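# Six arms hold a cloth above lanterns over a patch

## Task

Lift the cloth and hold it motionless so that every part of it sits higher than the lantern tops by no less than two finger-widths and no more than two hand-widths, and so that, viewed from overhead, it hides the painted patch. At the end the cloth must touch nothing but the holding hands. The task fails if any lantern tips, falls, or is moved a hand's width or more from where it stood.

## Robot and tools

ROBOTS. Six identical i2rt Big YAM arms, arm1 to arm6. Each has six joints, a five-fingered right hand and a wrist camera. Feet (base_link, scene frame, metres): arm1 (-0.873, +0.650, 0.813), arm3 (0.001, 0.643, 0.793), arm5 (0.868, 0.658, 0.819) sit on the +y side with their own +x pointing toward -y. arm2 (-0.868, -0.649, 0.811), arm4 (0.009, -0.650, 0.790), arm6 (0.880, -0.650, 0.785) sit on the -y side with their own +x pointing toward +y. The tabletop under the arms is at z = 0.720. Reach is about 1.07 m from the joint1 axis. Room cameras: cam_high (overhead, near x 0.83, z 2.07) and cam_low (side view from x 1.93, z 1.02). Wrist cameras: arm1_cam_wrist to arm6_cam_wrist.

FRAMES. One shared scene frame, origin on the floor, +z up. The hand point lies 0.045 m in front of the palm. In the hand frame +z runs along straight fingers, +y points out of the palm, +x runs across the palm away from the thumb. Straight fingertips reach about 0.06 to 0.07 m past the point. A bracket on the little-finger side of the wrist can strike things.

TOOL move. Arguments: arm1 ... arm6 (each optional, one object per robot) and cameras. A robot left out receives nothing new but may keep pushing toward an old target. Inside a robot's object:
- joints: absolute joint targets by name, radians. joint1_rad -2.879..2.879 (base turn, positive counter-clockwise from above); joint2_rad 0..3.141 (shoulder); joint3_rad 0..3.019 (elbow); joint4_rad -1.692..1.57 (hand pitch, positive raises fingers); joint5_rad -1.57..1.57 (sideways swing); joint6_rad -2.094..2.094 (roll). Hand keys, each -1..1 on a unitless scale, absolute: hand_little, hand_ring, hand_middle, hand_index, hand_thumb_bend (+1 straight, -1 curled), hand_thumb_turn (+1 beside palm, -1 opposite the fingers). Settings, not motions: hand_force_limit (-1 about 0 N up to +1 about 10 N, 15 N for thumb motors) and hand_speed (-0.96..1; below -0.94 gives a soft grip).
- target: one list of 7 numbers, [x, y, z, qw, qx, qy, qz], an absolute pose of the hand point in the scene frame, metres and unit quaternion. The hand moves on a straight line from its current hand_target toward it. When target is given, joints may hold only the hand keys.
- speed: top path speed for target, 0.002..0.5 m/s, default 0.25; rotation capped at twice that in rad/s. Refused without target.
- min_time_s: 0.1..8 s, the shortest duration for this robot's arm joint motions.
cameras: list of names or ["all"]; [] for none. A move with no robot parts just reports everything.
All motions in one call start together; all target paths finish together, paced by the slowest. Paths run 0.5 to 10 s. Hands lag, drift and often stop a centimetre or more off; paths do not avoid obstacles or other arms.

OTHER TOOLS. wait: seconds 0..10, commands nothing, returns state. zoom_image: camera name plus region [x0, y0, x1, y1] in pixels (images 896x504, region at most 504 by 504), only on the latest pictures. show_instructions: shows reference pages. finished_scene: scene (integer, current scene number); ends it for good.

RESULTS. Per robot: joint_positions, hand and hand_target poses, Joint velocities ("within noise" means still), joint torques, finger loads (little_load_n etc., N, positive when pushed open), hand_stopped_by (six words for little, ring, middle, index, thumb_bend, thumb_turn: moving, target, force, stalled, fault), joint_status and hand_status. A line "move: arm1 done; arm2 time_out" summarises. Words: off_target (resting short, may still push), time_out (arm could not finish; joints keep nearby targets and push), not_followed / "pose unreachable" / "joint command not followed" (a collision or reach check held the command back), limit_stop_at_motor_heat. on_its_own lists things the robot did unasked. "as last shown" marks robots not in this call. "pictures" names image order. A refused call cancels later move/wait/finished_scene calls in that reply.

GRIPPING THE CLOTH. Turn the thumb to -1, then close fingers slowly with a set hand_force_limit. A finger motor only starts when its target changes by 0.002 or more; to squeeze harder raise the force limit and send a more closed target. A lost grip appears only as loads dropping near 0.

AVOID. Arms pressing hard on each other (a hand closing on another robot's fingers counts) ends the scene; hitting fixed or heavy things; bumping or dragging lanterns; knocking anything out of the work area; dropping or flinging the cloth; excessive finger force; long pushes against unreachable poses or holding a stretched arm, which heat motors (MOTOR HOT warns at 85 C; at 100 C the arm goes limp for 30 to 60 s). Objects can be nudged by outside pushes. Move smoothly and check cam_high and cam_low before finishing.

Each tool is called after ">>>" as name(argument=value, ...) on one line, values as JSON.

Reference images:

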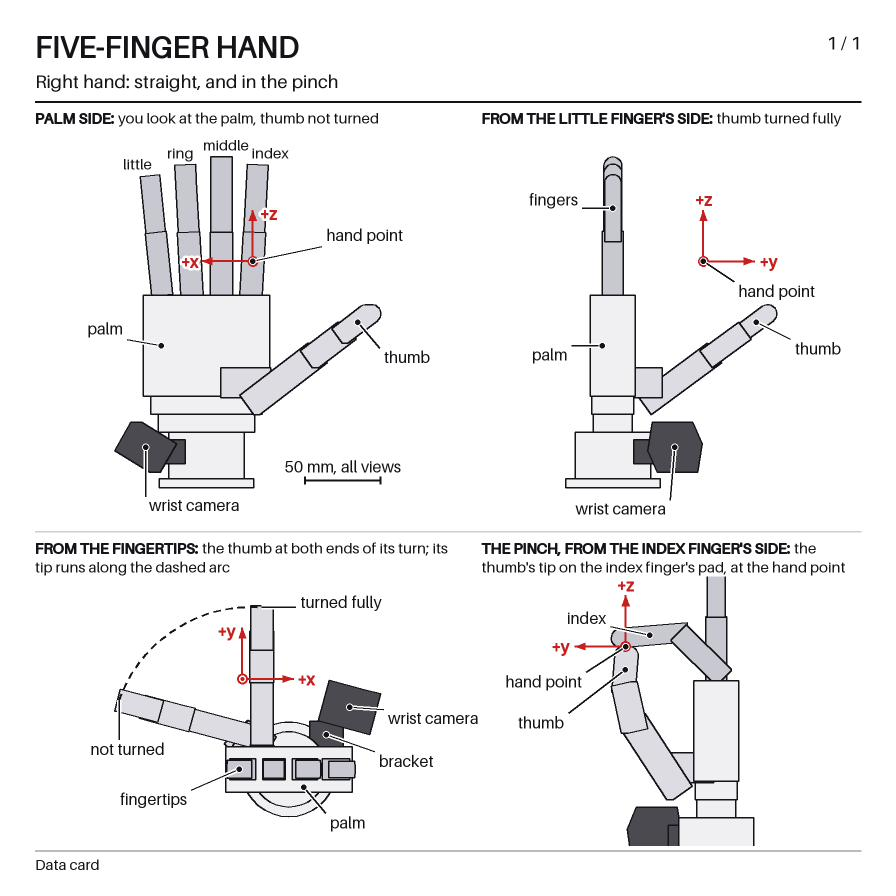

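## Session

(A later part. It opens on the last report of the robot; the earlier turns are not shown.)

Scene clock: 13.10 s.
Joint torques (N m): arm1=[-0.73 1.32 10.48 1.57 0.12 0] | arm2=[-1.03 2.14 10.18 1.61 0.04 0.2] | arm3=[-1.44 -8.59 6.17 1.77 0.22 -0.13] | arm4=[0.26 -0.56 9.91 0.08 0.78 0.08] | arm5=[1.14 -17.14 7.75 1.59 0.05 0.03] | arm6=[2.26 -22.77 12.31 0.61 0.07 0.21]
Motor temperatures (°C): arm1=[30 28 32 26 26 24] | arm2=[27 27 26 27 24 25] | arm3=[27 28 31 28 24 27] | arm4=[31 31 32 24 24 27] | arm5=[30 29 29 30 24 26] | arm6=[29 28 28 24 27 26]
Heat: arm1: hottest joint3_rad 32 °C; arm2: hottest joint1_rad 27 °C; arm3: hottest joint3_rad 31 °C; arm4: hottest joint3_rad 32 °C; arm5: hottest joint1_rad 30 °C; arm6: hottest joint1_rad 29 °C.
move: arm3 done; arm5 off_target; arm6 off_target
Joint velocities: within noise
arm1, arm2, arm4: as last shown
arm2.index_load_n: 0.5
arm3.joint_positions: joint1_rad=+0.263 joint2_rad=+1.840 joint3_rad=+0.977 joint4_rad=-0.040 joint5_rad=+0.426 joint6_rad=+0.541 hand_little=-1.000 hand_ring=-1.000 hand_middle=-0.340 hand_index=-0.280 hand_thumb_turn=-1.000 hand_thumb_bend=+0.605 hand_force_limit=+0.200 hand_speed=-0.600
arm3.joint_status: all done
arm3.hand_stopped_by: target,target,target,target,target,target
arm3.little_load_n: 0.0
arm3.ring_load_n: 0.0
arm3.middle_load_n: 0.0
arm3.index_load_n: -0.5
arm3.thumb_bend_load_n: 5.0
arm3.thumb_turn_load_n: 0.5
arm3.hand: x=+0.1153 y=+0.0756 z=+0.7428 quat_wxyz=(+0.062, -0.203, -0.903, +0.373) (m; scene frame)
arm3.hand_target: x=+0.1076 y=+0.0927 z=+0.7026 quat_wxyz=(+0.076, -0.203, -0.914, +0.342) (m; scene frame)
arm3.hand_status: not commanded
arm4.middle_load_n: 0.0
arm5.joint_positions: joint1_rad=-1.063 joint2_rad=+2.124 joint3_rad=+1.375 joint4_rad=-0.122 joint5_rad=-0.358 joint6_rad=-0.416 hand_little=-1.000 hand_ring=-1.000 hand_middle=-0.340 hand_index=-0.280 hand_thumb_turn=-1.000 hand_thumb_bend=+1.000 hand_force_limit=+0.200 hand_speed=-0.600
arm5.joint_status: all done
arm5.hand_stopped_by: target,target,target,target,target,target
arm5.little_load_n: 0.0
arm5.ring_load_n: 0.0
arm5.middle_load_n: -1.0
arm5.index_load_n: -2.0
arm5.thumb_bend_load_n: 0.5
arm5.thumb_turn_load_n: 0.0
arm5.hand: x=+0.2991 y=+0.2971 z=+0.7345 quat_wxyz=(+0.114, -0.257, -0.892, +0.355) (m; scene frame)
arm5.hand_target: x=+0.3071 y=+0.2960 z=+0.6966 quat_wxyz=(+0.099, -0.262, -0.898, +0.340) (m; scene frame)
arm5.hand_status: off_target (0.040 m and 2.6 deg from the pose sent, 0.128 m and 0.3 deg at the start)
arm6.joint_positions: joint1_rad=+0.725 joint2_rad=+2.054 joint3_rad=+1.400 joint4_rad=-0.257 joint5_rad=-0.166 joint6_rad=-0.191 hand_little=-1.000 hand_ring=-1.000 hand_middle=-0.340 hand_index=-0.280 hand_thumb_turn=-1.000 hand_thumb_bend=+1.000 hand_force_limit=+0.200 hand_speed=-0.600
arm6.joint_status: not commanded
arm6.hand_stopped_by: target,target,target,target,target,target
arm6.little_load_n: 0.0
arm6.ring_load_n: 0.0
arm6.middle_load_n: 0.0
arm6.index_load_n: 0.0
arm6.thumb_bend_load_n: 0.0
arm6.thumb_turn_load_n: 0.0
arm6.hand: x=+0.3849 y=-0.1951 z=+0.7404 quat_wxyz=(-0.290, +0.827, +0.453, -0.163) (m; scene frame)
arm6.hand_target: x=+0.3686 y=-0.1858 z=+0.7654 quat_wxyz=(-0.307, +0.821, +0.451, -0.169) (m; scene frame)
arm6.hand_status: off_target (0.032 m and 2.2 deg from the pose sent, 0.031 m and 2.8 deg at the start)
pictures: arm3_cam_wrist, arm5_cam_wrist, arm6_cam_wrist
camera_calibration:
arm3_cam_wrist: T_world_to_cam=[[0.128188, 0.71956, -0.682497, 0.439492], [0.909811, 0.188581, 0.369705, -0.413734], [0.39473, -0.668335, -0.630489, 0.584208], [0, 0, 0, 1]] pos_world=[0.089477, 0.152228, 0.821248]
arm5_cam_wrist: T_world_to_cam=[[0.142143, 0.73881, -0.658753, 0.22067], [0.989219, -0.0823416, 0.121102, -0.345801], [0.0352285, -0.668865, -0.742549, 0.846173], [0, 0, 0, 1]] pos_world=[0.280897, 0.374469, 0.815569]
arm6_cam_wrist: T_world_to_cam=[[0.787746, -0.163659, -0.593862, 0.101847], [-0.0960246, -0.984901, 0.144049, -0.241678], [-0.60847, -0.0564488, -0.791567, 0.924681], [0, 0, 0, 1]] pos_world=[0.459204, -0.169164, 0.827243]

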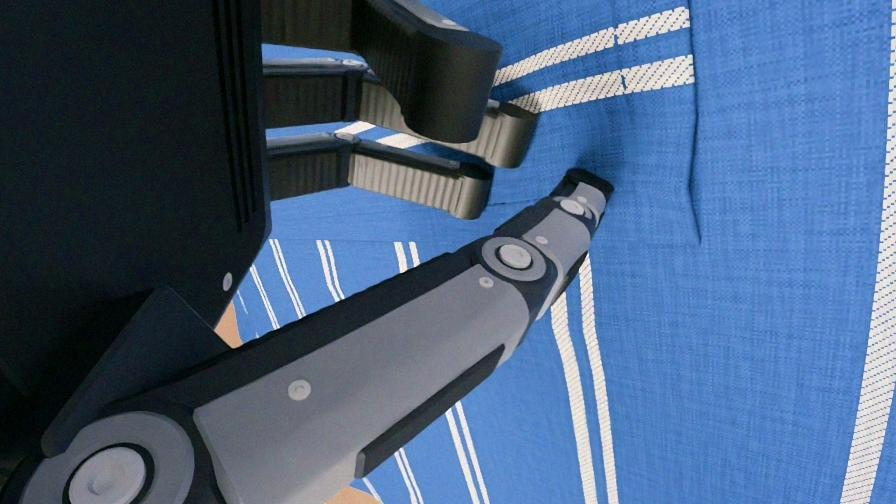

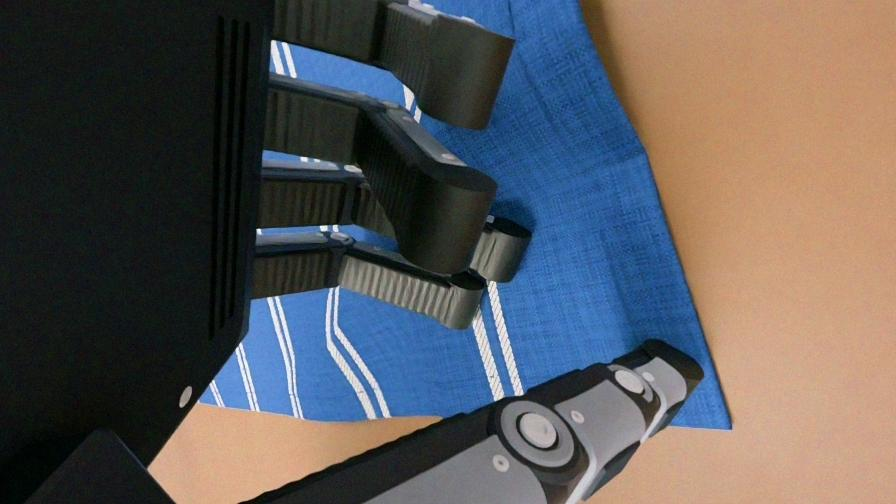

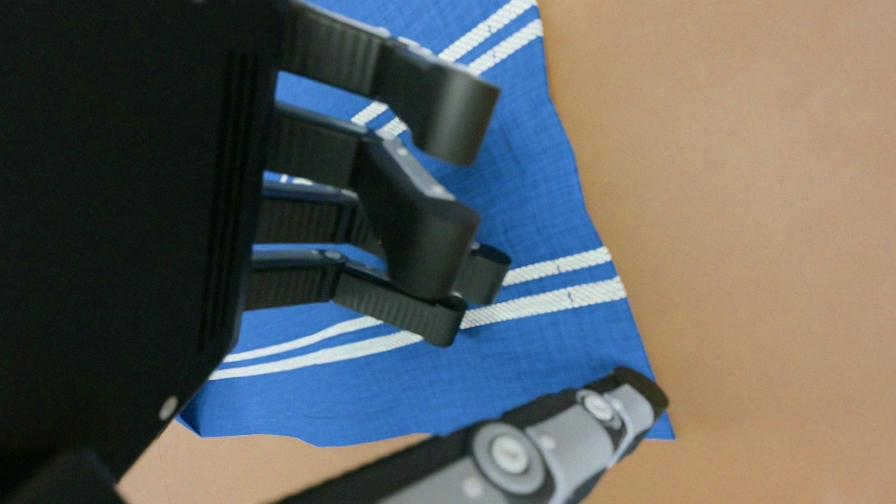

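>>> move(arm3={"joints": {"hand_thumb_bend": 0.1}}, arm5={"joints": {"hand_thumb_bend": 0.1}}, arm6={"target": [0.369, -0.186, 0.695, 0.3070, -0.8212, -0.4505, 0.1684], "speed": 0.12}, cameras=["arm3_cam_wrist", "arm5_cam_wrist", "arm6_cam_wrist"])

Scene clock: 15.17 s.
Joint torques (N m): arm1=[-0.67 1.26 10.47 1.58 0.13 0] | arm2=[-1.03 2.2 10.18 1.61 0.04 0.2] | arm3=[-1.61 -8.88 6.12 1.5 0.19 -0.11] | arm4=[0.26 -0.56 9.92 0.08 0.78 0.08] | arm5=[1.14 -17.26 7.65 1.2 -0.02 0] | arm6=[2.61 -16.26 8.47 1.99 0.13 0.19]
Motor temperatures (°C): arm1=[30 28 32 26 26 24] | arm2=[27 27 27 27 24 25] | arm3=[27 28 31 28 24 27] | arm4=[31 31 32 24 24 27] | arm5=[30 29 30 30 24 26] | arm6=[29 28 28 24 27 26]
Heat: arm1: hottest joint3_rad 32 °C; arm2: hottest joint1_rad 27 °C; arm3: hottest joint3_rad 31 °C; arm4: hottest joint3_rad 32 °C; arm5: hottest joint1_rad 30 °C; arm6: hottest joint1_rad 29 °C.
move: arm3 off_target; arm5 off_target; arm6 off_target
Joint velocities: within noise
arm1, arm2, arm4: as last shown
arm1.thumb_bend_load_n: -0.5
arm2.index_load_n: 0.0
arm3.joint_positions: joint1_rad=+0.263 joint2_rad=+1.843 joint3_rad=+0.977 joint4_rad=-0.033 joint5_rad=+0.427 joint6_rad=+0.541 hand_little=-1.000 hand_ring=-1.000 hand_middle=-0.340 hand_index=-0.280 hand_thumb_turn=-1.000 hand_thumb_bend=+0.349 hand_force_limit=+0.200 hand_speed=-0.600
arm3.joint_status: hand_thumb_bend off_target (ended at +0.349, target +0.100)
arm3.hand_stopped_by: target,target,target,target,force,target
arm3.little_load_n: 0.0
arm3.ring_load_n: 0.0
arm3.middle_load_n: -1.5
arm3.index_load_n: -3.5
arm3.thumb_bend_load_n: 11.5
arm3.thumb_turn_load_n: 1.0
arm3.hand: x=+0.1154 y=+0.0746 z=+0.7421 quat_wxyz=(+0.061, -0.203, -0.903, +0.374) (m; scene frame)
arm3.hand_target: x=+0.1076 y=+0.0927 z=+0.7026 quat_wxyz=(+0.076, -0.203, -0.914, +0.342) (m; scene frame)
arm3.hand_status: not commanded
arm5.joint_positions: joint1_rad=-1.063 joint2_rad=+2.125 joint3_rad=+1.376 joint4_rad=-0.111 joint5_rad=-0.356 joint6_rad=-0.414 hand_little=-1.000 hand_ring=-1.000 hand_middle=-0.340 hand_index=-0.280 hand_thumb_turn=-1.000 hand_thumb_bend=+0.400 hand_force_limit=+0.200 hand_speed=-0.600
arm5.joint_status: hand_thumb_bend off_target (ended at +0.400, target +0.100)
arm5.hand_stopped_by: target,target,target,target,force,target
arm5.little_load_n: 0.0
arm5.ring_load_n: 0.0
arm5.middle_load_n: 1.0
arm5.index_load_n: -0.5
arm5.thumb_bend_load_n: 10.0
arm5.thumb_turn_load_n: 2.0
arm5.hand: x=+0.2964 y=+0.2959 z=+0.7356 quat_wxyz=(+0.118, -0.256, -0.890, +0.358) (m; scene frame)
arm5.hand_target: x=+0.3073 y=+0.2961 z=+0.6965 quat_wxyz=(+0.099, -0.262, -0.898, +0.340) (m; scene frame)
arm5.hand_status: not commanded
arm6.joint_positions: joint1_rad=+0.725 joint2_rad=+2.079 joint3_rad=+1.400 joint4_rad=-0.146 joint5_rad=-0.166 joint6_rad=-0.187 hand_little=-1.000 hand_ring=-1.000 hand_middle=-0.340 hand_index=-0.280 hand_thumb_turn=-1.000 hand_thumb_bend=+1.000 hand_force_limit=+0.200 hand_speed=-0.600
arm6.joint_status: not commanded
arm6.hand_stopped_by: target,target,target,target,target,target
arm6.little_load_n: 0.0
arm6.ring_load_n: 0.0
arm6.middle_load_n: -1.0
arm6.index_load_n: -1.5
arm6.thumb_bend_load_n: 0.5
arm6.thumb_turn_load_n: 0.0
arm6.hand: x=+0.3694 y=-0.1790 z=+0.7370 quat_wxyz=(-0.328, +0.814, +0.447, -0.174) (m; scene frame)
arm6.hand_target: x=+0.3712 y=-0.1877 z=+0.6967 quat_wxyz=(-0.307, +0.821, +0.451, -0.168) (m; scene frame)
arm6.hand_status: off_target (0.043 m and 2.7 deg from the pose sent, 0.049 m and 2.2 deg at the start)
pictures: arm3_cam_wrist, arm5_cam_wrist, arm6_cam_wrist
camera_calibration:
arm3_cam_wrist: T_world_to_cam=[[0.129126, 0.717054, -0.684953, 0.441605], [0.909758, 0.189166, 0.369537, -0.413361], [0.394547, -0.670858, -0.627919, 0.58132], [0, 0, 0, 1]] pos_world=[0.089677, 0.151522, 0.820253]
arm5_cam_wrist: T_world_to_cam=[[0.137918, 0.735544, -0.663289, 0.228223], [0.990075, -0.084124, 0.112579, -0.336795], [0.027008, -0.672233, -0.739847, 0.847715], [0, 0, 0, 1]] pos_world=[0.279081, 0.373662, 0.816473]
arm6_cam_wrist: T_world_to_cam=[[0.750018, -0.128501, -0.648815, 0.175336], [-0.091625, -0.991674, 0.0904894, -0.190175], [-0.655041, -0.00842089, -0.755546, 0.912683], [0, 0, 0, 1]] pos_world=[0.448915, -0.158375, 0.820544]

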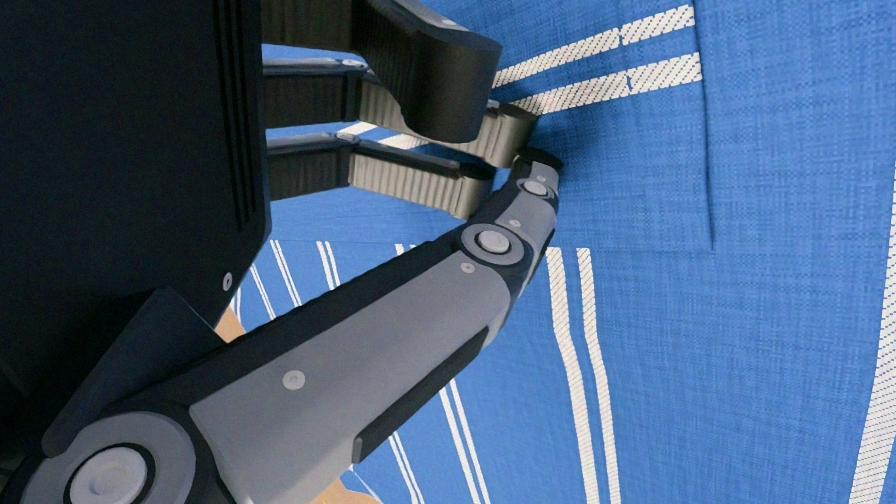

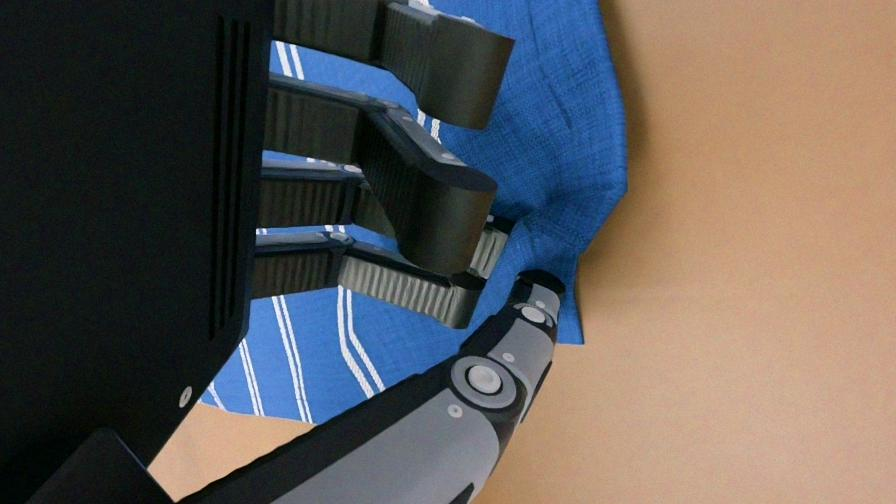

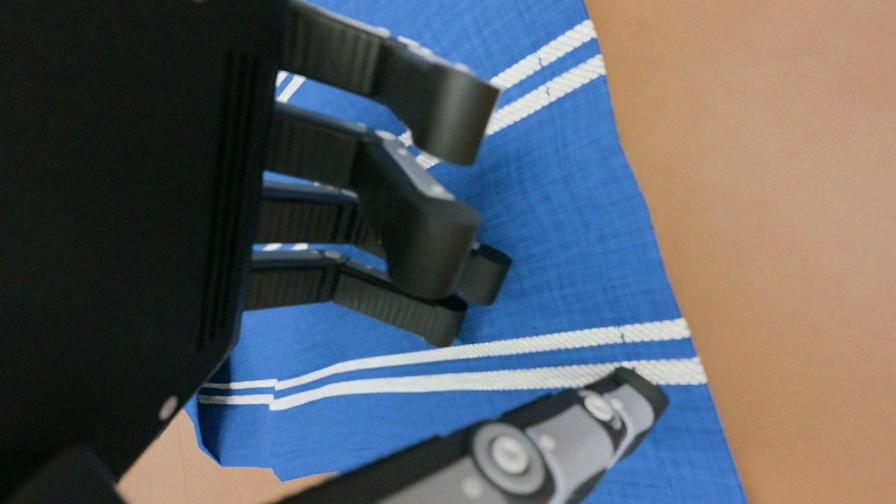

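>>> move(arm3={"target": [0.106, 0.084, 0.765, -0.0758, 0.2027, 0.9145, -0.3419], "speed": 0.15, "joints": {"hand_thumb_bend": 1.0, "hand_index": -0.32, "hand_middle": -0.38, "hand_speed": -0.3}}, arm5={"target": [0.305, 0.300, 0.80, -0.0991, 0.2617, 0.8978, -0.3402], "speed": 0.08}, arm6={"target": [0.378, -0.192, 0.79, 0.3070, -0.8212, -0.4505, 0.1684], "speed": 0.15}, cameras=["arm3_cam_wrist", "arm5_cam_wrist", "arm6_cam_wrist"])

Scene clock: 17.43 s.
Joint torques (N m): arm1=[-0.67 1.32 10.47 1.57 0.13 0] | arm2=[-1.03 2.32 10.18 1.62 0.04 0.2] | arm3=[-1.67 -15.74 9.31 0.83 0.23 -0.32] | arm4=[0.32 -0.67 9.92 0.08 0.77 0.07] | arm5=[0.32 -22.65 10.06 0.59 -0.29 -0.08] | arm6=[1.73 -21.83 10.41 0.75 -0.02 0.15]
Motor temperatures (°C): arm1=[30 28 32 26 26 24] | arm2=[27 27 27 27 24 25] | arm3=[27 28 31 28 24 27] | arm4=[31 31 33 24 24 27] | arm5=[30 30 30 30 24 26] | arm6=[29 28 28 24 27 26]
Heat: arm1: hottest joint3_rad 32 °C; arm2: hottest joint1_rad 27 °C; arm3: hottest joint3_rad 31 °C; arm4: hottest joint3_rad 33 °C; arm5: hottest joint1_rad 30 °C; arm6: hottest joint1_rad 29 °C.
move: arm3 off_target; arm5 off_target; arm6 off_target
Joint velocities: within noise
arm1, arm2, arm4: as last shown
arm1.thumb_bend_load_n: 0.0
arm3.joint_positions: joint1_rad=+0.258 joint2_rad=+1.804 joint3_rad=+0.986 joint4_rad=-0.188 joint5_rad=+0.422 joint6_rad=+0.550 hand_little=-1.000 hand_ring=-1.000 hand_middle=-0.372 hand_index=-0.320 hand_thumb_turn=-1.000 hand_thumb_bend=+0.999 hand_force_limit=+0.200 hand_speed=-0.300
arm3.joint_status: all done
arm3.hand_stopped_by: target,target,force,target,target,target
arm3.little_load_n: 0.0
arm3.ring_load_n: 0.0
arm3.middle_load_n: 0.0
arm3.index_load_n: 0.0
arm3.thumb_bend_load_n: 0.5
arm3.thumb_turn_load_n: 0.0
arm3.hand: x=+0.1077 y=+0.0991 z=+0.7464 quat_wxyz=(+0.081, -0.201, -0.919, +0.329) (m; scene frame)
arm3.hand_target: x=+0.1058 y=+0.0845 z=+0.7650 quat_wxyz=(+0.076, -0.203, -0.914, +0.342) (m; scene frame)
arm3.hand_status: off_target (0.024 m and 1.7 deg from the pose sent, 0.027 m and 4.3 deg at the start)
arm4.little_load_n: 0.5
arm5.joint_positions: joint1_rad=-1.063 joint2_rad=+2.020 joint3_rad=+1.381 joint4_rad=-0.306 joint5_rad=-0.356 joint6_rad=-0.414 hand_little=-1.000 hand_ring=-1.000 hand_middle=-0.340 hand_index=-0.280 hand_thumb_turn=-1.000 hand_thumb_bend=+0.400 hand_force_limit=+0.200 hand_speed=-0.600
arm5.joint_status: not commanded
arm5.hand_stopped_by: target,target,target,target,force,target
arm5.little_load_n: 0.0
arm5.ring_load_n: 0.0
arm5.middle_load_n: 3.0
arm5.index_load_n: 0.0
arm5.thumb_bend_load_n: 9.0
arm5.thumb_turn_load_n: 1.5
arm5.hand: x=+0.3189 y=+0.3067 z=+0.7845 quat_wxyz=(+0.089, -0.268, -0.900, +0.331) (m; scene frame)
arm5.hand_target: x=+0.3055 y=+0.3004 z=+0.8001 quat_wxyz=(+0.099, -0.262, -0.898, +0.340) (m; scene frame)
arm5.hand_status: off_target (0.022 m and 1.7 deg from the pose sent, 0.065 m and 3.2 deg at the start)
arm6.joint_positions: joint1_rad=+0.725 joint2_rad=+1.988 joint3_rad=+1.400 joint4_rad=-0.294 joint5_rad=-0.166 joint6_rad=-0.186 hand_little=-1.000 hand_ring=-1.000 hand_middle=-0.340 hand_index=-0.280 hand_thumb_turn=-1.000 hand_thumb_bend=+1.000 hand_force_limit=+0.200 hand_speed=-0.600
arm6.joint_status: not commanded
arm6.hand_stopped_by: target,target,target,target,target,target
arm6.little_load_n: 0.0
arm6.ring_load_n: 0.0
arm6.middle_load_n: 0.0
arm6.index_load_n: 0.0
arm6.thumb_bend_load_n: 0.0
arm6.thumb_turn_load_n: 0.0
arm6.hand: x=+0.3838 y=-0.1945 z=+0.7787 quat_wxyz=(-0.302, +0.824, +0.450, -0.167) (m; scene frame)
arm6.hand_target: x=+0.3782 y=-0.1921 z=+0.7898 quat_wxyz=(-0.307, +0.821, +0.450, -0.168) (m; scene frame)
arm6.hand_status: off_target (0.013 m and 0.6 deg from the pose sent, 0.055 m and 2.6 deg at the start)
pictures: arm3_cam_wrist, arm5_cam_wrist, arm6_cam_wrist
camera_calibration:
arm3_cam_wrist: T_world_to_cam=[[0.124759, 0.782479, -0.610051, 0.366078], [0.917307, 0.143361, 0.371476, -0.41028], [0.37813, -0.605949, -0.699888, 0.652523], [0, 0, 0, 1]] pos_world=[0.0839434, 0.167766, 0.832429]
arm5_cam_wrist: T_world_to_cam=[[0.187285, 0.759787, -0.622614, 0.194521], [0.978772, -0.0906244, 0.183828, -0.413981], [0.0832461, -0.643825, -0.760631, 0.880102], [0, 0, 0, 1]] pos_world=[0.295497, 0.38132, 0.866645]
arm6_cam_wrist: T_world_to_cam=[[0.774427, -0.155223, -0.613326, 0.147451], [-0.0965637, -0.987077, 0.127886, -0.234422], [-0.625251, -0.0398131, -0.779408, 0.954609], [0, 0, 0, 1]] pos_world=[0.460044, -0.170498, 0.864444]

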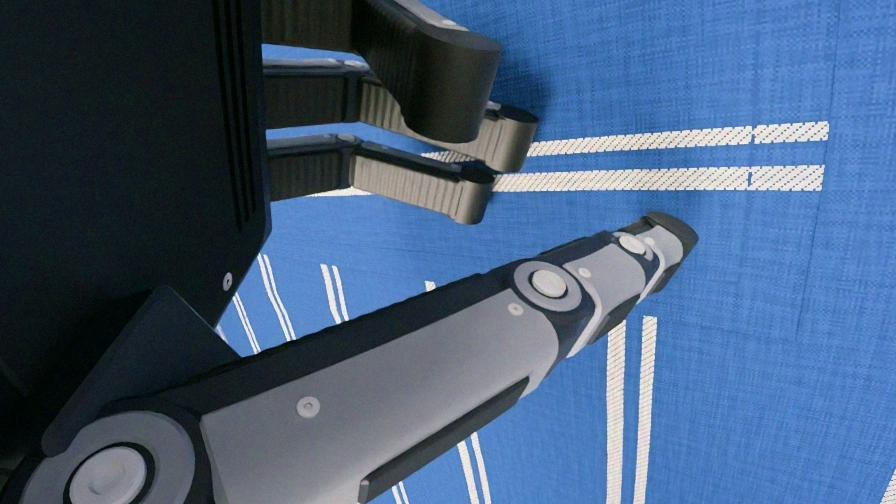

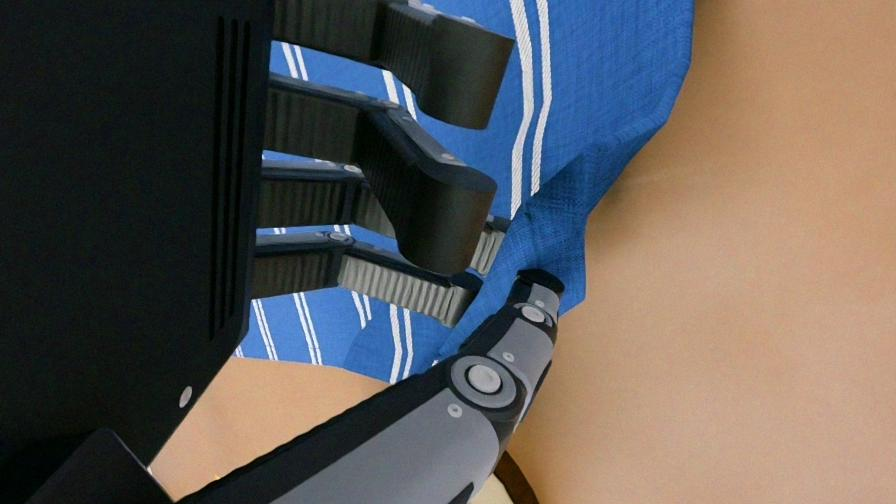

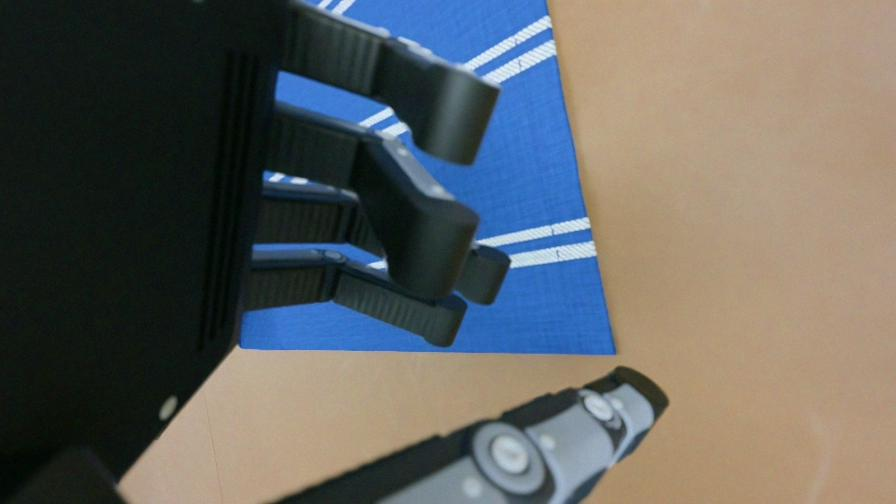

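>>> zoom_image(camera="arm3_cam_wrist", region=[480, 60, 896, 400])

Scaled by 1.212 from the camera's 896x504 image, which has a finer 1280x720 frame.

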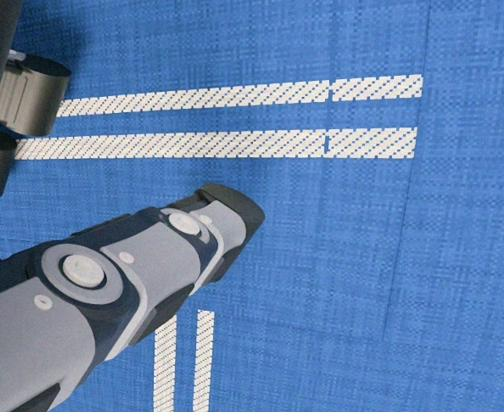

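>>> move(arm3={"target": [0.123, 0.1145, 0.70, -0.0758, 0.2027, 0.9145, -0.3419], "speed": 0.12, "joints": {"hand_speed": -0.6}}, arm6={"target": [0.344, -0.195, 0.695, 0.3070, -0.8212, -0.4505, 0.1684], "speed": 0.12}, cameras=["arm3_cam_wrist", "arm6_cam_wrist"])

Scene clock: 19.27 s.
Joint torques (N m): arm1=[-0.62 1.32 10.45 1.59 0.12 0] | arm2=[-1.08 2.14 10.14 1.62 0.03 0.21] | arm3=[1.38 -8.29 5.31 2.15 0.1 0.11] | arm4=[0.26 -0.56 9.91 0.06 0.78 0.07] | arm5=[0.38 -22.65 10.06 0.59 -0.29 -0.08] | arm6=[2.84 -16.32 10.22 1.84 0.13 0.18]
Motor temperatures (°C): arm1=[30 28 32 26 26 24] | arm2=[27 27 27 27 24 25] | arm3=[27 28 31 28 24 27] | arm4=[31 31 33 24 24 27] | arm5=[30 30 30 30 24 26] | arm6=[29 29 28 24 27 26]
Heat: arm1: hottest joint3_rad 32 °C; arm2: hottest joint1_rad 27 °C; arm3: hottest joint3_rad 31 °C; arm4: hottest joint3_rad 33 °C; arm5: hottest joint1_rad 30 °C; arm6: hottest joint1_rad 29 °C.
move: arm3 off_target; arm6 off_target
Joint velocities: within noise
arm1, arm2, arm4, arm5: as last shown
arm3.joint_positions: joint1_rad=+0.276 joint2_rad=+1.811 joint3_rad=+0.929 joint4_rad=-0.041 joint5_rad=+0.455 joint6_rad=+0.559 hand_little=-1.000 hand_ring=-1.000 hand_middle=-0.372 hand_index=-0.320 hand_thumb_turn=-1.000 hand_thumb_bend=+1.000 hand_force_limit=+0.200 hand_speed=-0.600
arm3.joint_status: all done
arm3.hand_stopped_by: target,target,force,target,target,target
arm3.little_load_n: 0.0
arm3.ring_load_n: 0.0
arm3.middle_load_n: 0.0
arm3.index_load_n: -1.0
arm3.thumb_bend_load_n: 0.5
arm3.thumb_turn_load_n: -3.0
arm3.hand: x=+0.1127 y=+0.0953 z=+0.7411 quat_wxyz=(+0.073, -0.207, -0.903, +0.370) (m; scene frame)
arm3.hand_target: x=+0.1215 y=+0.1169 z=+0.7028 quat_wxyz=(+0.076, -0.203, -0.914, +0.342) (m; scene frame)
arm3.hand_status: off_target (0.046 m and 3.5 deg from the pose sent, 0.051 m and 1.7 deg at the start)
arm4.little_load_n: 0.0
arm5.thumb_turn_load_n: 2.0
arm5.hand_target: x=+0.3055 y=+0.3004 z=+0.8002 quat_wxyz=(+0.099, -0.262, -0.898, +0.340) (m; scene frame)
arm6.joint_positions: joint1_rad=+0.759 joint2_rad=+2.091 joint3_rad=+1.421 joint4_rad=-0.156 joint5_rad=-0.141 joint6_rad=-0.159 hand_little=-1.000 hand_ring=-1.000 hand_middle=-0.340 hand_index=-0.280 hand_thumb_turn=-1.000 hand_thumb_bend=+1.000 hand_force_limit=+0.200 hand_speed=-0.600
arm6.joint_status: not commanded
arm6.hand_stopped_by: target,target,target,target,target,target
arm6.little_load_n: 0.0
arm6.ring_load_n: 0.0
arm6.middle_load_n: -1.0
arm6.index_load_n: -2.5
arm6.thumb_bend_load_n: 0.5
arm6.thumb_turn_load_n: -0.5
arm6.hand: x=+0.3510 y=-0.1898 z=+0.7365 quat_wxyz=(-0.326, +0.815, +0.446, -0.173) (m; scene frame)
arm6.hand_target: x=+0.3467 y=-0.1971 z=+0.6965 quat_wxyz=(-0.307, +0.821, +0.451, -0.168) (m; scene frame)
arm6.hand_status: off_target (0.042 m and 2.4 deg from the pose sent, 0.093 m and 0.6 deg at the start)
pictures: arm3_cam_wrist, arm6_cam_wrist
camera_calibration:
arm3_cam_wrist: T_world_to_cam=[[0.130314, 0.723666, -0.677735, 0.420312], [0.918332, 0.169576, 0.357644, -0.404725], [0.373743, -0.668992, -0.642468, 0.608608], [0, 0, 0, 1]] pos_world=[0.0894366, 0.17162, 0.820619]
arm6_cam_wrist: T_world_to_cam=[[0.751484, -0.133174, -0.646171, 0.184131], [-0.0949307, -0.99105, 0.0938495, -0.203685], [-0.652886, -0.00918493, -0.7574, 0.900644], [0, 0, 0, 1]] pos_world=[0.43031, -0.169069, 0.820244]

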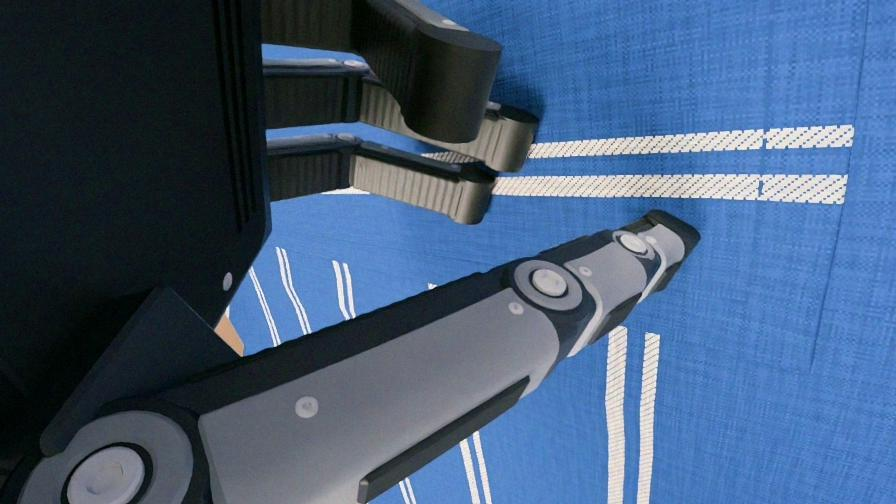

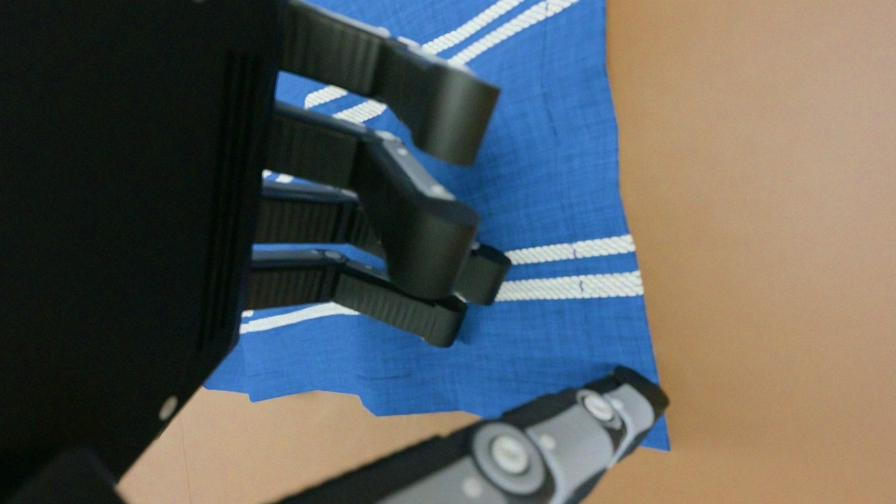

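>>> move(arm3={"joints": {"hand_thumb_bend": 0.1}}, arm6={"joints": {"hand_thumb_bend": 0.1}}, cameras=["arm3_cam_wrist", "arm6_cam_wrist"])

Scene clock: 21.23 s.
Joint torques (N m): arm1=[-0.67 1.32 10.47 1.58 0.12 0] | arm2=[-1.03 2.26 10.14 1.61 0.04 0.21] | arm3=[-0.38 -8.35 5.38 1.88 0.33 -0.1] | arm4=[0.26 -0.67 9.91 0.09 0.78 0.08] | arm5=[0.32 -22.71 9.84 0.59 -0.27 -0.08] | arm6=[2.84 -16.38 9.76 1.63 0.11 0.2]
Motor temperatures (°C): arm1=[30 28 33 26 26 24] | arm2=[27 27 27 27 24 25] | arm3=[27 28 31 28 24 27] | arm4=[31 31 33 24 24 27] | arm5=[30 31 30 30 24 26] | arm6=[29 29 28 24 27 26]
Heat: arm1: hottest joint3_rad 33 °C; arm2: hottest joint1_rad 27 °C; arm3: hottest joint3_rad 31 °C; arm4: hottest joint3_rad 33 °C; arm5: hottest joint2_rad 31 °C; arm6: hottest joint1_rad 29 °C.
move: arm3 off_target; arm6 off_target
Joint velocities: within noise
arm1, arm2, arm4, arm5: as last shown
arm1.little_load_n: 0.5
arm3.joint_positions: joint1_rad=+0.294 joint2_rad=+1.812 joint3_rad=+0.928 joint4_rad=-0.036 joint5_rad=+0.448 joint6_rad=+0.576 hand_little=-1.000 hand_ring=-1.000 hand_middle=-0.372 hand_index=-0.320 hand_thumb_turn=-1.000 hand_thumb_bend=+0.382 hand_force_limit=+0.200 hand_speed=-0.600
arm3.joint_status: hand_thumb_bend off_target (ended at +0.382, target +0.100)
arm3.hand_stopped_by: target,target,force,target,force,target
arm3.little_load_n: 0.0
arm3.ring_load_n: 0.0
arm3.middle_load_n: 0.5
arm3.index_load_n: 0.0
arm3.thumb_bend_load_n: 9.5
arm3.thumb_turn_load_n: 0.0
arm3.hand: x=+0.1250 y=+0.0964 z=+0.7407 quat_wxyz=(+0.063, -0.206, -0.903, +0.371) (m; scene frame)
arm3.hand_target: x=+0.1215 y=+0.1169 z=+0.7027 quat_wxyz=(+0.077, -0.203, -0.915, +0.342) (m; scene frame)
arm3.hand_status: not commanded
arm4.index_load_n: 0.5
arm5.joint_positions: joint1_rad=-1.063 joint2_rad=+2.020 joint3_rad=+1.384 joint4_rad=-0.306 joint5_rad=-0.356 joint6_rad=-0.414 hand_little=-1.000 hand_ring=-1.000 hand_middle=-0.340 hand_index=-0.280 hand_thumb_turn=-1.000 hand_thumb_bend=+0.400 hand_force_limit=+0.200 hand_speed=-0.600
arm5.ring_load_n: 0.5
arm5.thumb_turn_load_n: 1.5
arm5.hand: x=+0.3177 y=+0.3060 z=+0.7857 quat_wxyz=(+0.090, -0.268, -0.900, +0.332) (m; scene frame)
arm5.hand_target: x=+0.3056 y=+0.3004 z=+0.8001 quat_wxyz=(+0.099, -0.262, -0.898, +0.340) (m; scene frame)
arm6.joint_positions: joint1_rad=+0.761 joint2_rad=+2.093 joint3_rad=+1.424 joint4_rad=-0.151 joint5_rad=-0.141 joint6_rad=-0.157 hand_little=-1.000 hand_ring=-1.000 hand_middle=-0.340 hand_index=-0.280 hand_thumb_turn=-1.000 hand_thumb_bend=+0.362 hand_force_limit=+0.200 hand_speed=-0.600
arm6.joint_status: hand_thumb_bend off_target (ended at +0.362, target +0.100)
arm6.hand_stopped_by: target,target,target,target,force,target
arm6.little_load_n: 0.0
arm6.ring_load_n: 0.0
arm6.middle_load_n: 0.5
arm6.index_load_n: 0.0
arm6.thumb_bend_load_n: 8.5
arm6.thumb_turn_load_n: -1.0
arm6.hand: x=+0.3486 y=-0.1890 z=+0.7370 quat_wxyz=(-0.329, +0.814, +0.446, -0.174) (m; scene frame)
arm6.hand_target: x=+0.3467 y=-0.1971 z=+0.6964 quat_wxyz=(-0.307, +0.821, +0.451, -0.168) (m; scene frame)
arm6.hand_status: not commanded
pictures: arm3_cam_wrist, arm6_cam_wrist
camera_calibration:
arm3_cam_wrist: T_world_to_cam=[[0.134803, 0.720863, -0.679842, 0.418878], [0.910454, 0.180646, 0.372075, -0.42677], [0.391026, -0.669122, -0.631961, 0.594634], [0, 0, 0, 1]] pos_world=[0.0995719, 0.173023, 0.819347]
arm6_cam_wrist: T_world_to_cam=[[0.748328, -0.13103, -0.650259, 0.190824], [-0.0946029, -0.991357, 0.090893, -0.201161], [-0.656548, -0.00650136, -0.754256, 0.898865], [0, 0, 0, 1]] pos_world=[0.428319, -0.168575, 0.820344]

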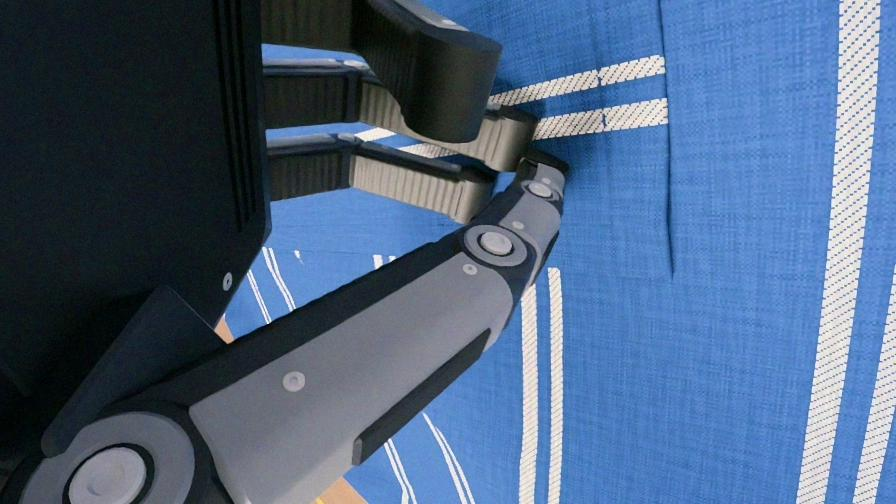

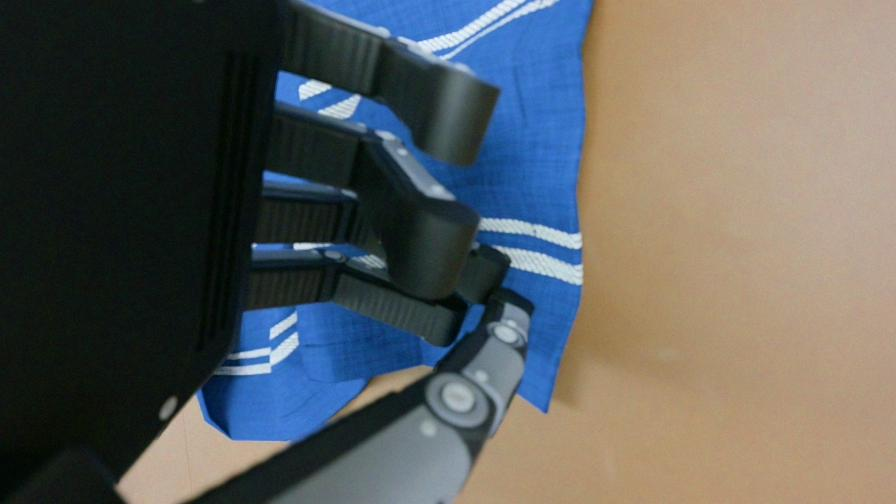

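>>> move(arm3={"target": [0.115, 0.110, 0.80, -0.0758, 0.2027, 0.9145, -0.3419], "speed": 0.2}, arm6={"target": [0.36, -0.20, 0.80, 0.3070, -0.8212, -0.4505, 0.1684], "speed": 0.2})

>>> move(arm3={"joints": {"hand_thumb_bend": 1.0, "hand_index": -0.28, "hand_middle": -0.34, "hand_speed": 0}}, arm6={"joints": {"hand_thumb_bend": 1.0, "hand_index": -0.27, "hand_middle": -0.33, "hand_speed": 0}}, cameras=["arm3_cam_wrist", "arm6_cam_wrist"])

Scene clock: 22.97 s.
Joint torques (N m): arm1=[-0.62 1.32 10.45 1.55 0.12 0] | arm2=[-1.03 2.2 10.15 1.62 0.05 0.21] | arm3=[-1.9 -13.57 10.44 0.81 0.27 -0.31] | arm4=[0.21 -0.56 9.91 0.08 0.77 0.08] | arm5=[0.38 -22.71 9.83 0.59 -0.27 -0.08] | arm6=[1.55 -21.07 11.47 0.81 -0.24 0.09]
Motor temperatures (°C): arm1=[30 28 33 26 26 24] | arm2=[27 27 27 27 24 25] | arm3=[27 29 31 28 24 27] | arm4=[31 31 33 24 24 27] | arm5=[30 31 31 30 24 26] | arm6=[29 29 28 24 27 26]
Heat: arm1: hottest joint3_rad 33 °C; arm2: hottest joint1_rad 27 °C; arm3: hottest joint3_rad 31 °C; arm4: hottest joint3_rad 33 °C; arm5: hottest joint2_rad 31 °C; arm6: hottest joint1_rad 29 °C.
move: arm3 off_target; arm6 done
Joint velocities: within noise
arm1.joint_positions: joint1_rad=+0.018 joint2_rad=+0.630 joint3_rad=+1.401 joint4_rad=-1.422 joint5_rad=+0.224 joint6_rad=-1.070 hand_little=+1.000 hand_ring=+1.000 hand_middle=+1.000 hand_index=+1.000 hand_thumb_turn=+1.000 hand_thumb_bend=+1.000 hand_force_limit=+0.000 hand_speed=-0.800
arm1.joint_status: not commanded
arm1.hand_stopped_by: target,target,target,target,target,target
arm1.little_load_n: 0.5
arm1.ring_load_n: 0.5
arm1.middle_load_n: 0.0
arm1.index_load_n: 0.0
arm1.thumb_bend_load_n: 0.0
arm1.thumb_turn_load_n: 0.5
arm1.hand: x=-0.9440 y=+0.4511 z=+1.2901 quat_wxyz=(+0.315, +0.418, -0.786, +0.328) (m; scene frame)
arm1.hand_target: x=-0.9438 y=+0.4520 z=+1.2992 quat_wxyz=(+0.320, +0.415, -0.783, +0.337) (m; scene frame)
arm1.hand_status: not commanded
arm2.joint_positions: joint1_rad=-0.513 joint2_rad=+0.626 joint3_rad=+1.341 joint4_rad=-1.519 joint5_rad=+0.203 joint6_rad=-1.266 hand_little=+1.000 hand_ring=+1.000 hand_middle=+1.000 hand_index=+1.000 hand_thumb_turn=+1.000 hand_thumb_bend=+1.000 hand_force_limit=+0.000 hand_speed=-0.800
arm2.joint_status: not commanded
arm2.hand_stopped_by: target,target,target,target,target,target
arm2.little_load_n: 0.0
arm2.ring_load_n: 0.0
arm2.middle_load_n: 0.0
arm2.index_load_n: 0.0
arm2.thumb_bend_load_n: 0.0
arm2.thumb_turn_load_n: 0.0
arm2.hand: x=-0.6956 y=-0.5366 z=+1.2517 quat_wxyz=(-0.153, +0.879, +0.285, +0.350) (m; scene frame)
arm2.hand_target: x=-0.6954 y=-0.5363 z=+1.2625 quat_wxyz=(-0.162, +0.874, +0.282, +0.360) (m; scene frame)
arm2.hand_status: not commanded
arm3.joint_positions: joint1_rad=+0.292 joint2_rad=+1.681 joint3_rad=+0.937 joint4_rad=-0.274 joint5_rad=+0.440 joint6_rad=+0.579 hand_little=-1.000 hand_ring=-1.000 hand_middle=-0.372 hand_index=-0.320 hand_thumb_turn=-1.000 hand_thumb_bend=+0.382 hand_force_limit=+0.200 hand_speed=-0.600
arm3.joint_status: not commanded
arm3.hand_stopped_by: target,target,force,target,force,target
arm3.little_load_n: 0.0
arm3.ring_load_n: 0.0
arm3.middle_load_n: 1.5
arm3.index_load_n: 0.0
arm3.thumb_bend_load_n: 8.5
arm3.thumb_turn_load_n: 0.5
arm3.hand: x=+0.1166 y=+0.1276 z=+0.7822 quat_wxyz=(+0.081, -0.199, -0.919, +0.329) (m; scene frame)
arm3.hand_target: x=+0.1147 y=+0.1106 z=+0.8002 quat_wxyz=(+0.076, -0.203, -0.914, +0.342) (m; scene frame)
arm3.hand_status: off_target (0.025 m and 1.7 deg from the pose sent, 0.062 m and 3.9 deg at the start)
arm4, arm5: as last shown
arm5.ring_load_n: 0.0
arm6.joint_positions: joint1_rad=+0.761 joint2_rad=+1.977 joint3_rad=+1.424 joint4_rad=-0.321 joint5_rad=-0.141 joint6_rad=-0.157 hand_little=-1.000 hand_ring=-1.000 hand_middle=-0.340 hand_index=-0.280 hand_thumb_turn=-1.000 hand_thumb_bend=+0.362 hand_force_limit=+0.200 hand_speed=-0.600
arm6.joint_status: not commanded
arm6.hand_stopped_by: target,target,target,target,force,target
arm6.little_load_n: 0.0
arm6.ring_load_n: 0.0
arm6.middle_load_n: 1.5
arm6.index_load_n: 0.0
arm6.thumb_bend_load_n: 7.5
arm6.thumb_turn_load_n: 0.5
arm6.hand: x=+0.3651 y=-0.2056 z=+0.7933 quat_wxyz=(-0.304, +0.824, +0.449, -0.167) (m; scene frame)
arm6.hand_target: x=+0.3602 y=-0.2001 z=+0.8001 quat_wxyz=(-0.307, +0.821, +0.450, -0.168) (m; scene frame)
arm6.hand_status: done (0.010 m and 0.5 deg from the pose sent, 0.065 m and 2.7 deg at the start)
pictures: none

Scene clock: 23.90 s.
Joint torques (N m): arm1=[-0.67 1.32 10.47 1.57 0.12 0] | arm2=[-1.03 2.26 10.17 1.61 0.04 0.2] | arm3=[-1.96 -13.57 10.44 0.79 0.27 -0.31] | arm4=[0.26 -0.62 9.91 0.08 0.77 0.07] | arm5=[0.32 -22.71 9.83 0.61 -0.27 -0.08] | arm6=[1.32 -20.37 11.4 0.73 -0.2 0.07]
Motor temperatures (°C): arm1=[30 28 33 26 26 24] | arm2=[27 27 28 27 24 25] | arm3=[27 29 31 28 24 27] | arm4=[31 31 33 24 24 27] | arm5=[30 31 31 30 24 26] | arm6=[29 29 28 24 27 26]
Heat: arm1: hottest joint3_rad 33 °C; arm2: hottest joint3_rad 28 °C; arm3: hottest joint3_rad 31 °C; arm4: hottest joint3_rad 33 °C; arm5: hottest joint2_rad 31 °C; arm6: hottest joint1_rad 29 °C.
move: arm3 done; arm6 done
Joint velocities: within noise
arm1, arm2, arm5: as last shown
arm1.little_load_n: 0.0
arm1.ring_load_n: 0.0
arm1.thumb_turn_load_n: 0.0
arm3.joint_positions: joint1_rad=+0.292 joint2_rad=+1.681 joint3_rad=+0.937 joint4_rad=-0.274 joint5_rad=+0.439 joint6_rad=+0.579 hand_little=-1.000 hand_ring=-1.000 hand_middle=-0.340 hand_index=-0.280 hand_thumb_turn=-1.000 hand_thumb_bend=+1.000 hand_force_limit=+0.200 hand_speed=+0.000
arm3.joint_status: all done
arm3.hand_stopped_by: target,target,target,target,target,target
arm3.little_load_n: 0.0
arm3.ring_load_n: 0.0
arm3.middle_load_n: 0.0
arm3.index_load_n: 0.0
arm3.thumb_bend_load_n: 0.0
arm3.thumb_turn_load_n: 0.0
arm3.hand: x=+0.1166 y=+0.1277 z=+0.7822 quat_wxyz=(+0.081, -0.199, -0.919, +0.329) (m; scene frame)
arm3.hand_target: x=+0.1148 y=+0.1106 z=+0.8001 quat_wxyz=(+0.076, -0.203, -0.914, +0.342) (m; scene frame)
arm3.hand_status: not commanded
arm4.joint_positions: joint1_rad=+0.933 joint2_rad=+0.823 joint3_rad=+0.857 joint4_rad=-1.502 joint5_rad=+0.754 joint6_rad=+1.435 hand_little=-1.000 hand_ring=-1.000 hand_middle=-0.400 hand_index=-0.280 hand_thumb_turn=-1.000 hand_thumb_bend=+1.000 hand_force_limit=+0.200 hand_speed=-0.300
arm4.joint_status: not commanded
arm4.hand_stopped_by: target,target,target,target,target,target
arm4.little_load_n: 0.0
arm4.ring_load_n: 0.0
arm4.middle_load_n: 0.0
arm4.index_load_n: 0.0
arm4.thumb_bend_load_n: 0.0
arm4.thumb_turn_load_n: 0.0
arm4.hand: x=-0.1279 y=-0.4284 z=+1.0013 quat_wxyz=(-0.352, +0.892, -0.264, +0.099) (m; scene frame)
arm4.hand_target: x=-0.1300 y=-0.4299 z=+1.0001 quat_wxyz=(-0.352, +0.893, -0.260, +0.102) (m; scene frame)
arm4.hand_status: not commanded
arm6.joint_positions: joint1_rad=+0.761 joint2_rad=+1.977 joint3_rad=+1.424 joint4_rad=-0.321 joint5_rad=-0.141 joint6_rad=-0.157 hand_little=-1.000 hand_ring=-1.000 hand_middle=-0.330 hand_index=-0.270 hand_thumb_turn=-1.000 hand_thumb_bend=+1.000 hand_force_limit=+0.200 hand_speed=+0.000
arm6.joint_status: all done
arm6.hand_stopped_by: target,target,target,target,target,target
arm6.little_load_n: 0.0
arm6.ring_load_n: 0.0
arm6.middle_load_n: 0.0
arm6.index_load_n: 0.0
arm6.thumb_bend_load_n: 0.0
arm6.thumb_turn_load_n: 0.0
arm6.hand: x=+0.3651 y=-0.2056 z=+0.7933 quat_wxyz=(-0.304, +0.824, +0.449, -0.167) (m; scene frame)
arm6.hand_target: x=+0.3602 y=-0.2001 z=+0.8001 quat_wxyz=(-0.307, +0.821, +0.450, -0.168) (m; scene frame)
arm6.hand_status: not commanded
pictures: arm3_cam_wrist, arm6_cam_wrist
camera_calibration:
arm3_cam_wrist: T_world_to_cam=[[0.122047, 0.782927, -0.610024, 0.364577], [0.917266, 0.145791, 0.370631, -0.435492], [0.379113, -0.604789, -0.700359, 0.691673], [0, 0, 0, 1]] pos_world=[0.0927445, 0.19637, 0.868227]
arm6_cam_wrist: T_world_to_cam=[[0.772591, -0.155404, -0.615592, 0.171573], [-0.0989966, -0.987209, 0.124973, -0.245896], [-0.627139, -0.0356117, -0.778093, 0.95425], [0, 0, 0, 1]] pos_world=[0.441548, -0.182105, 0.878845]

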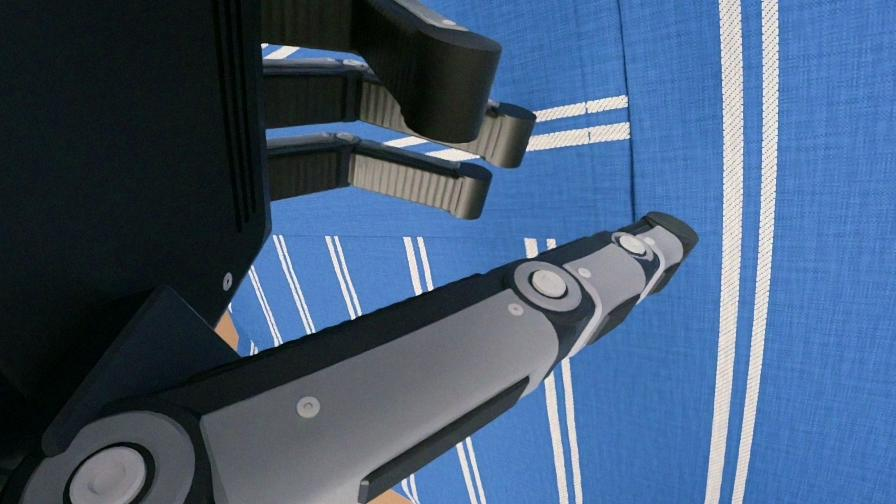

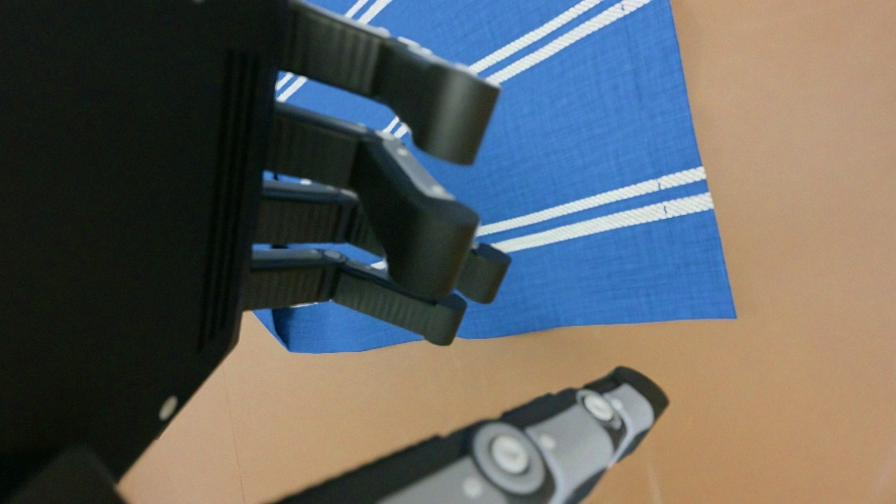

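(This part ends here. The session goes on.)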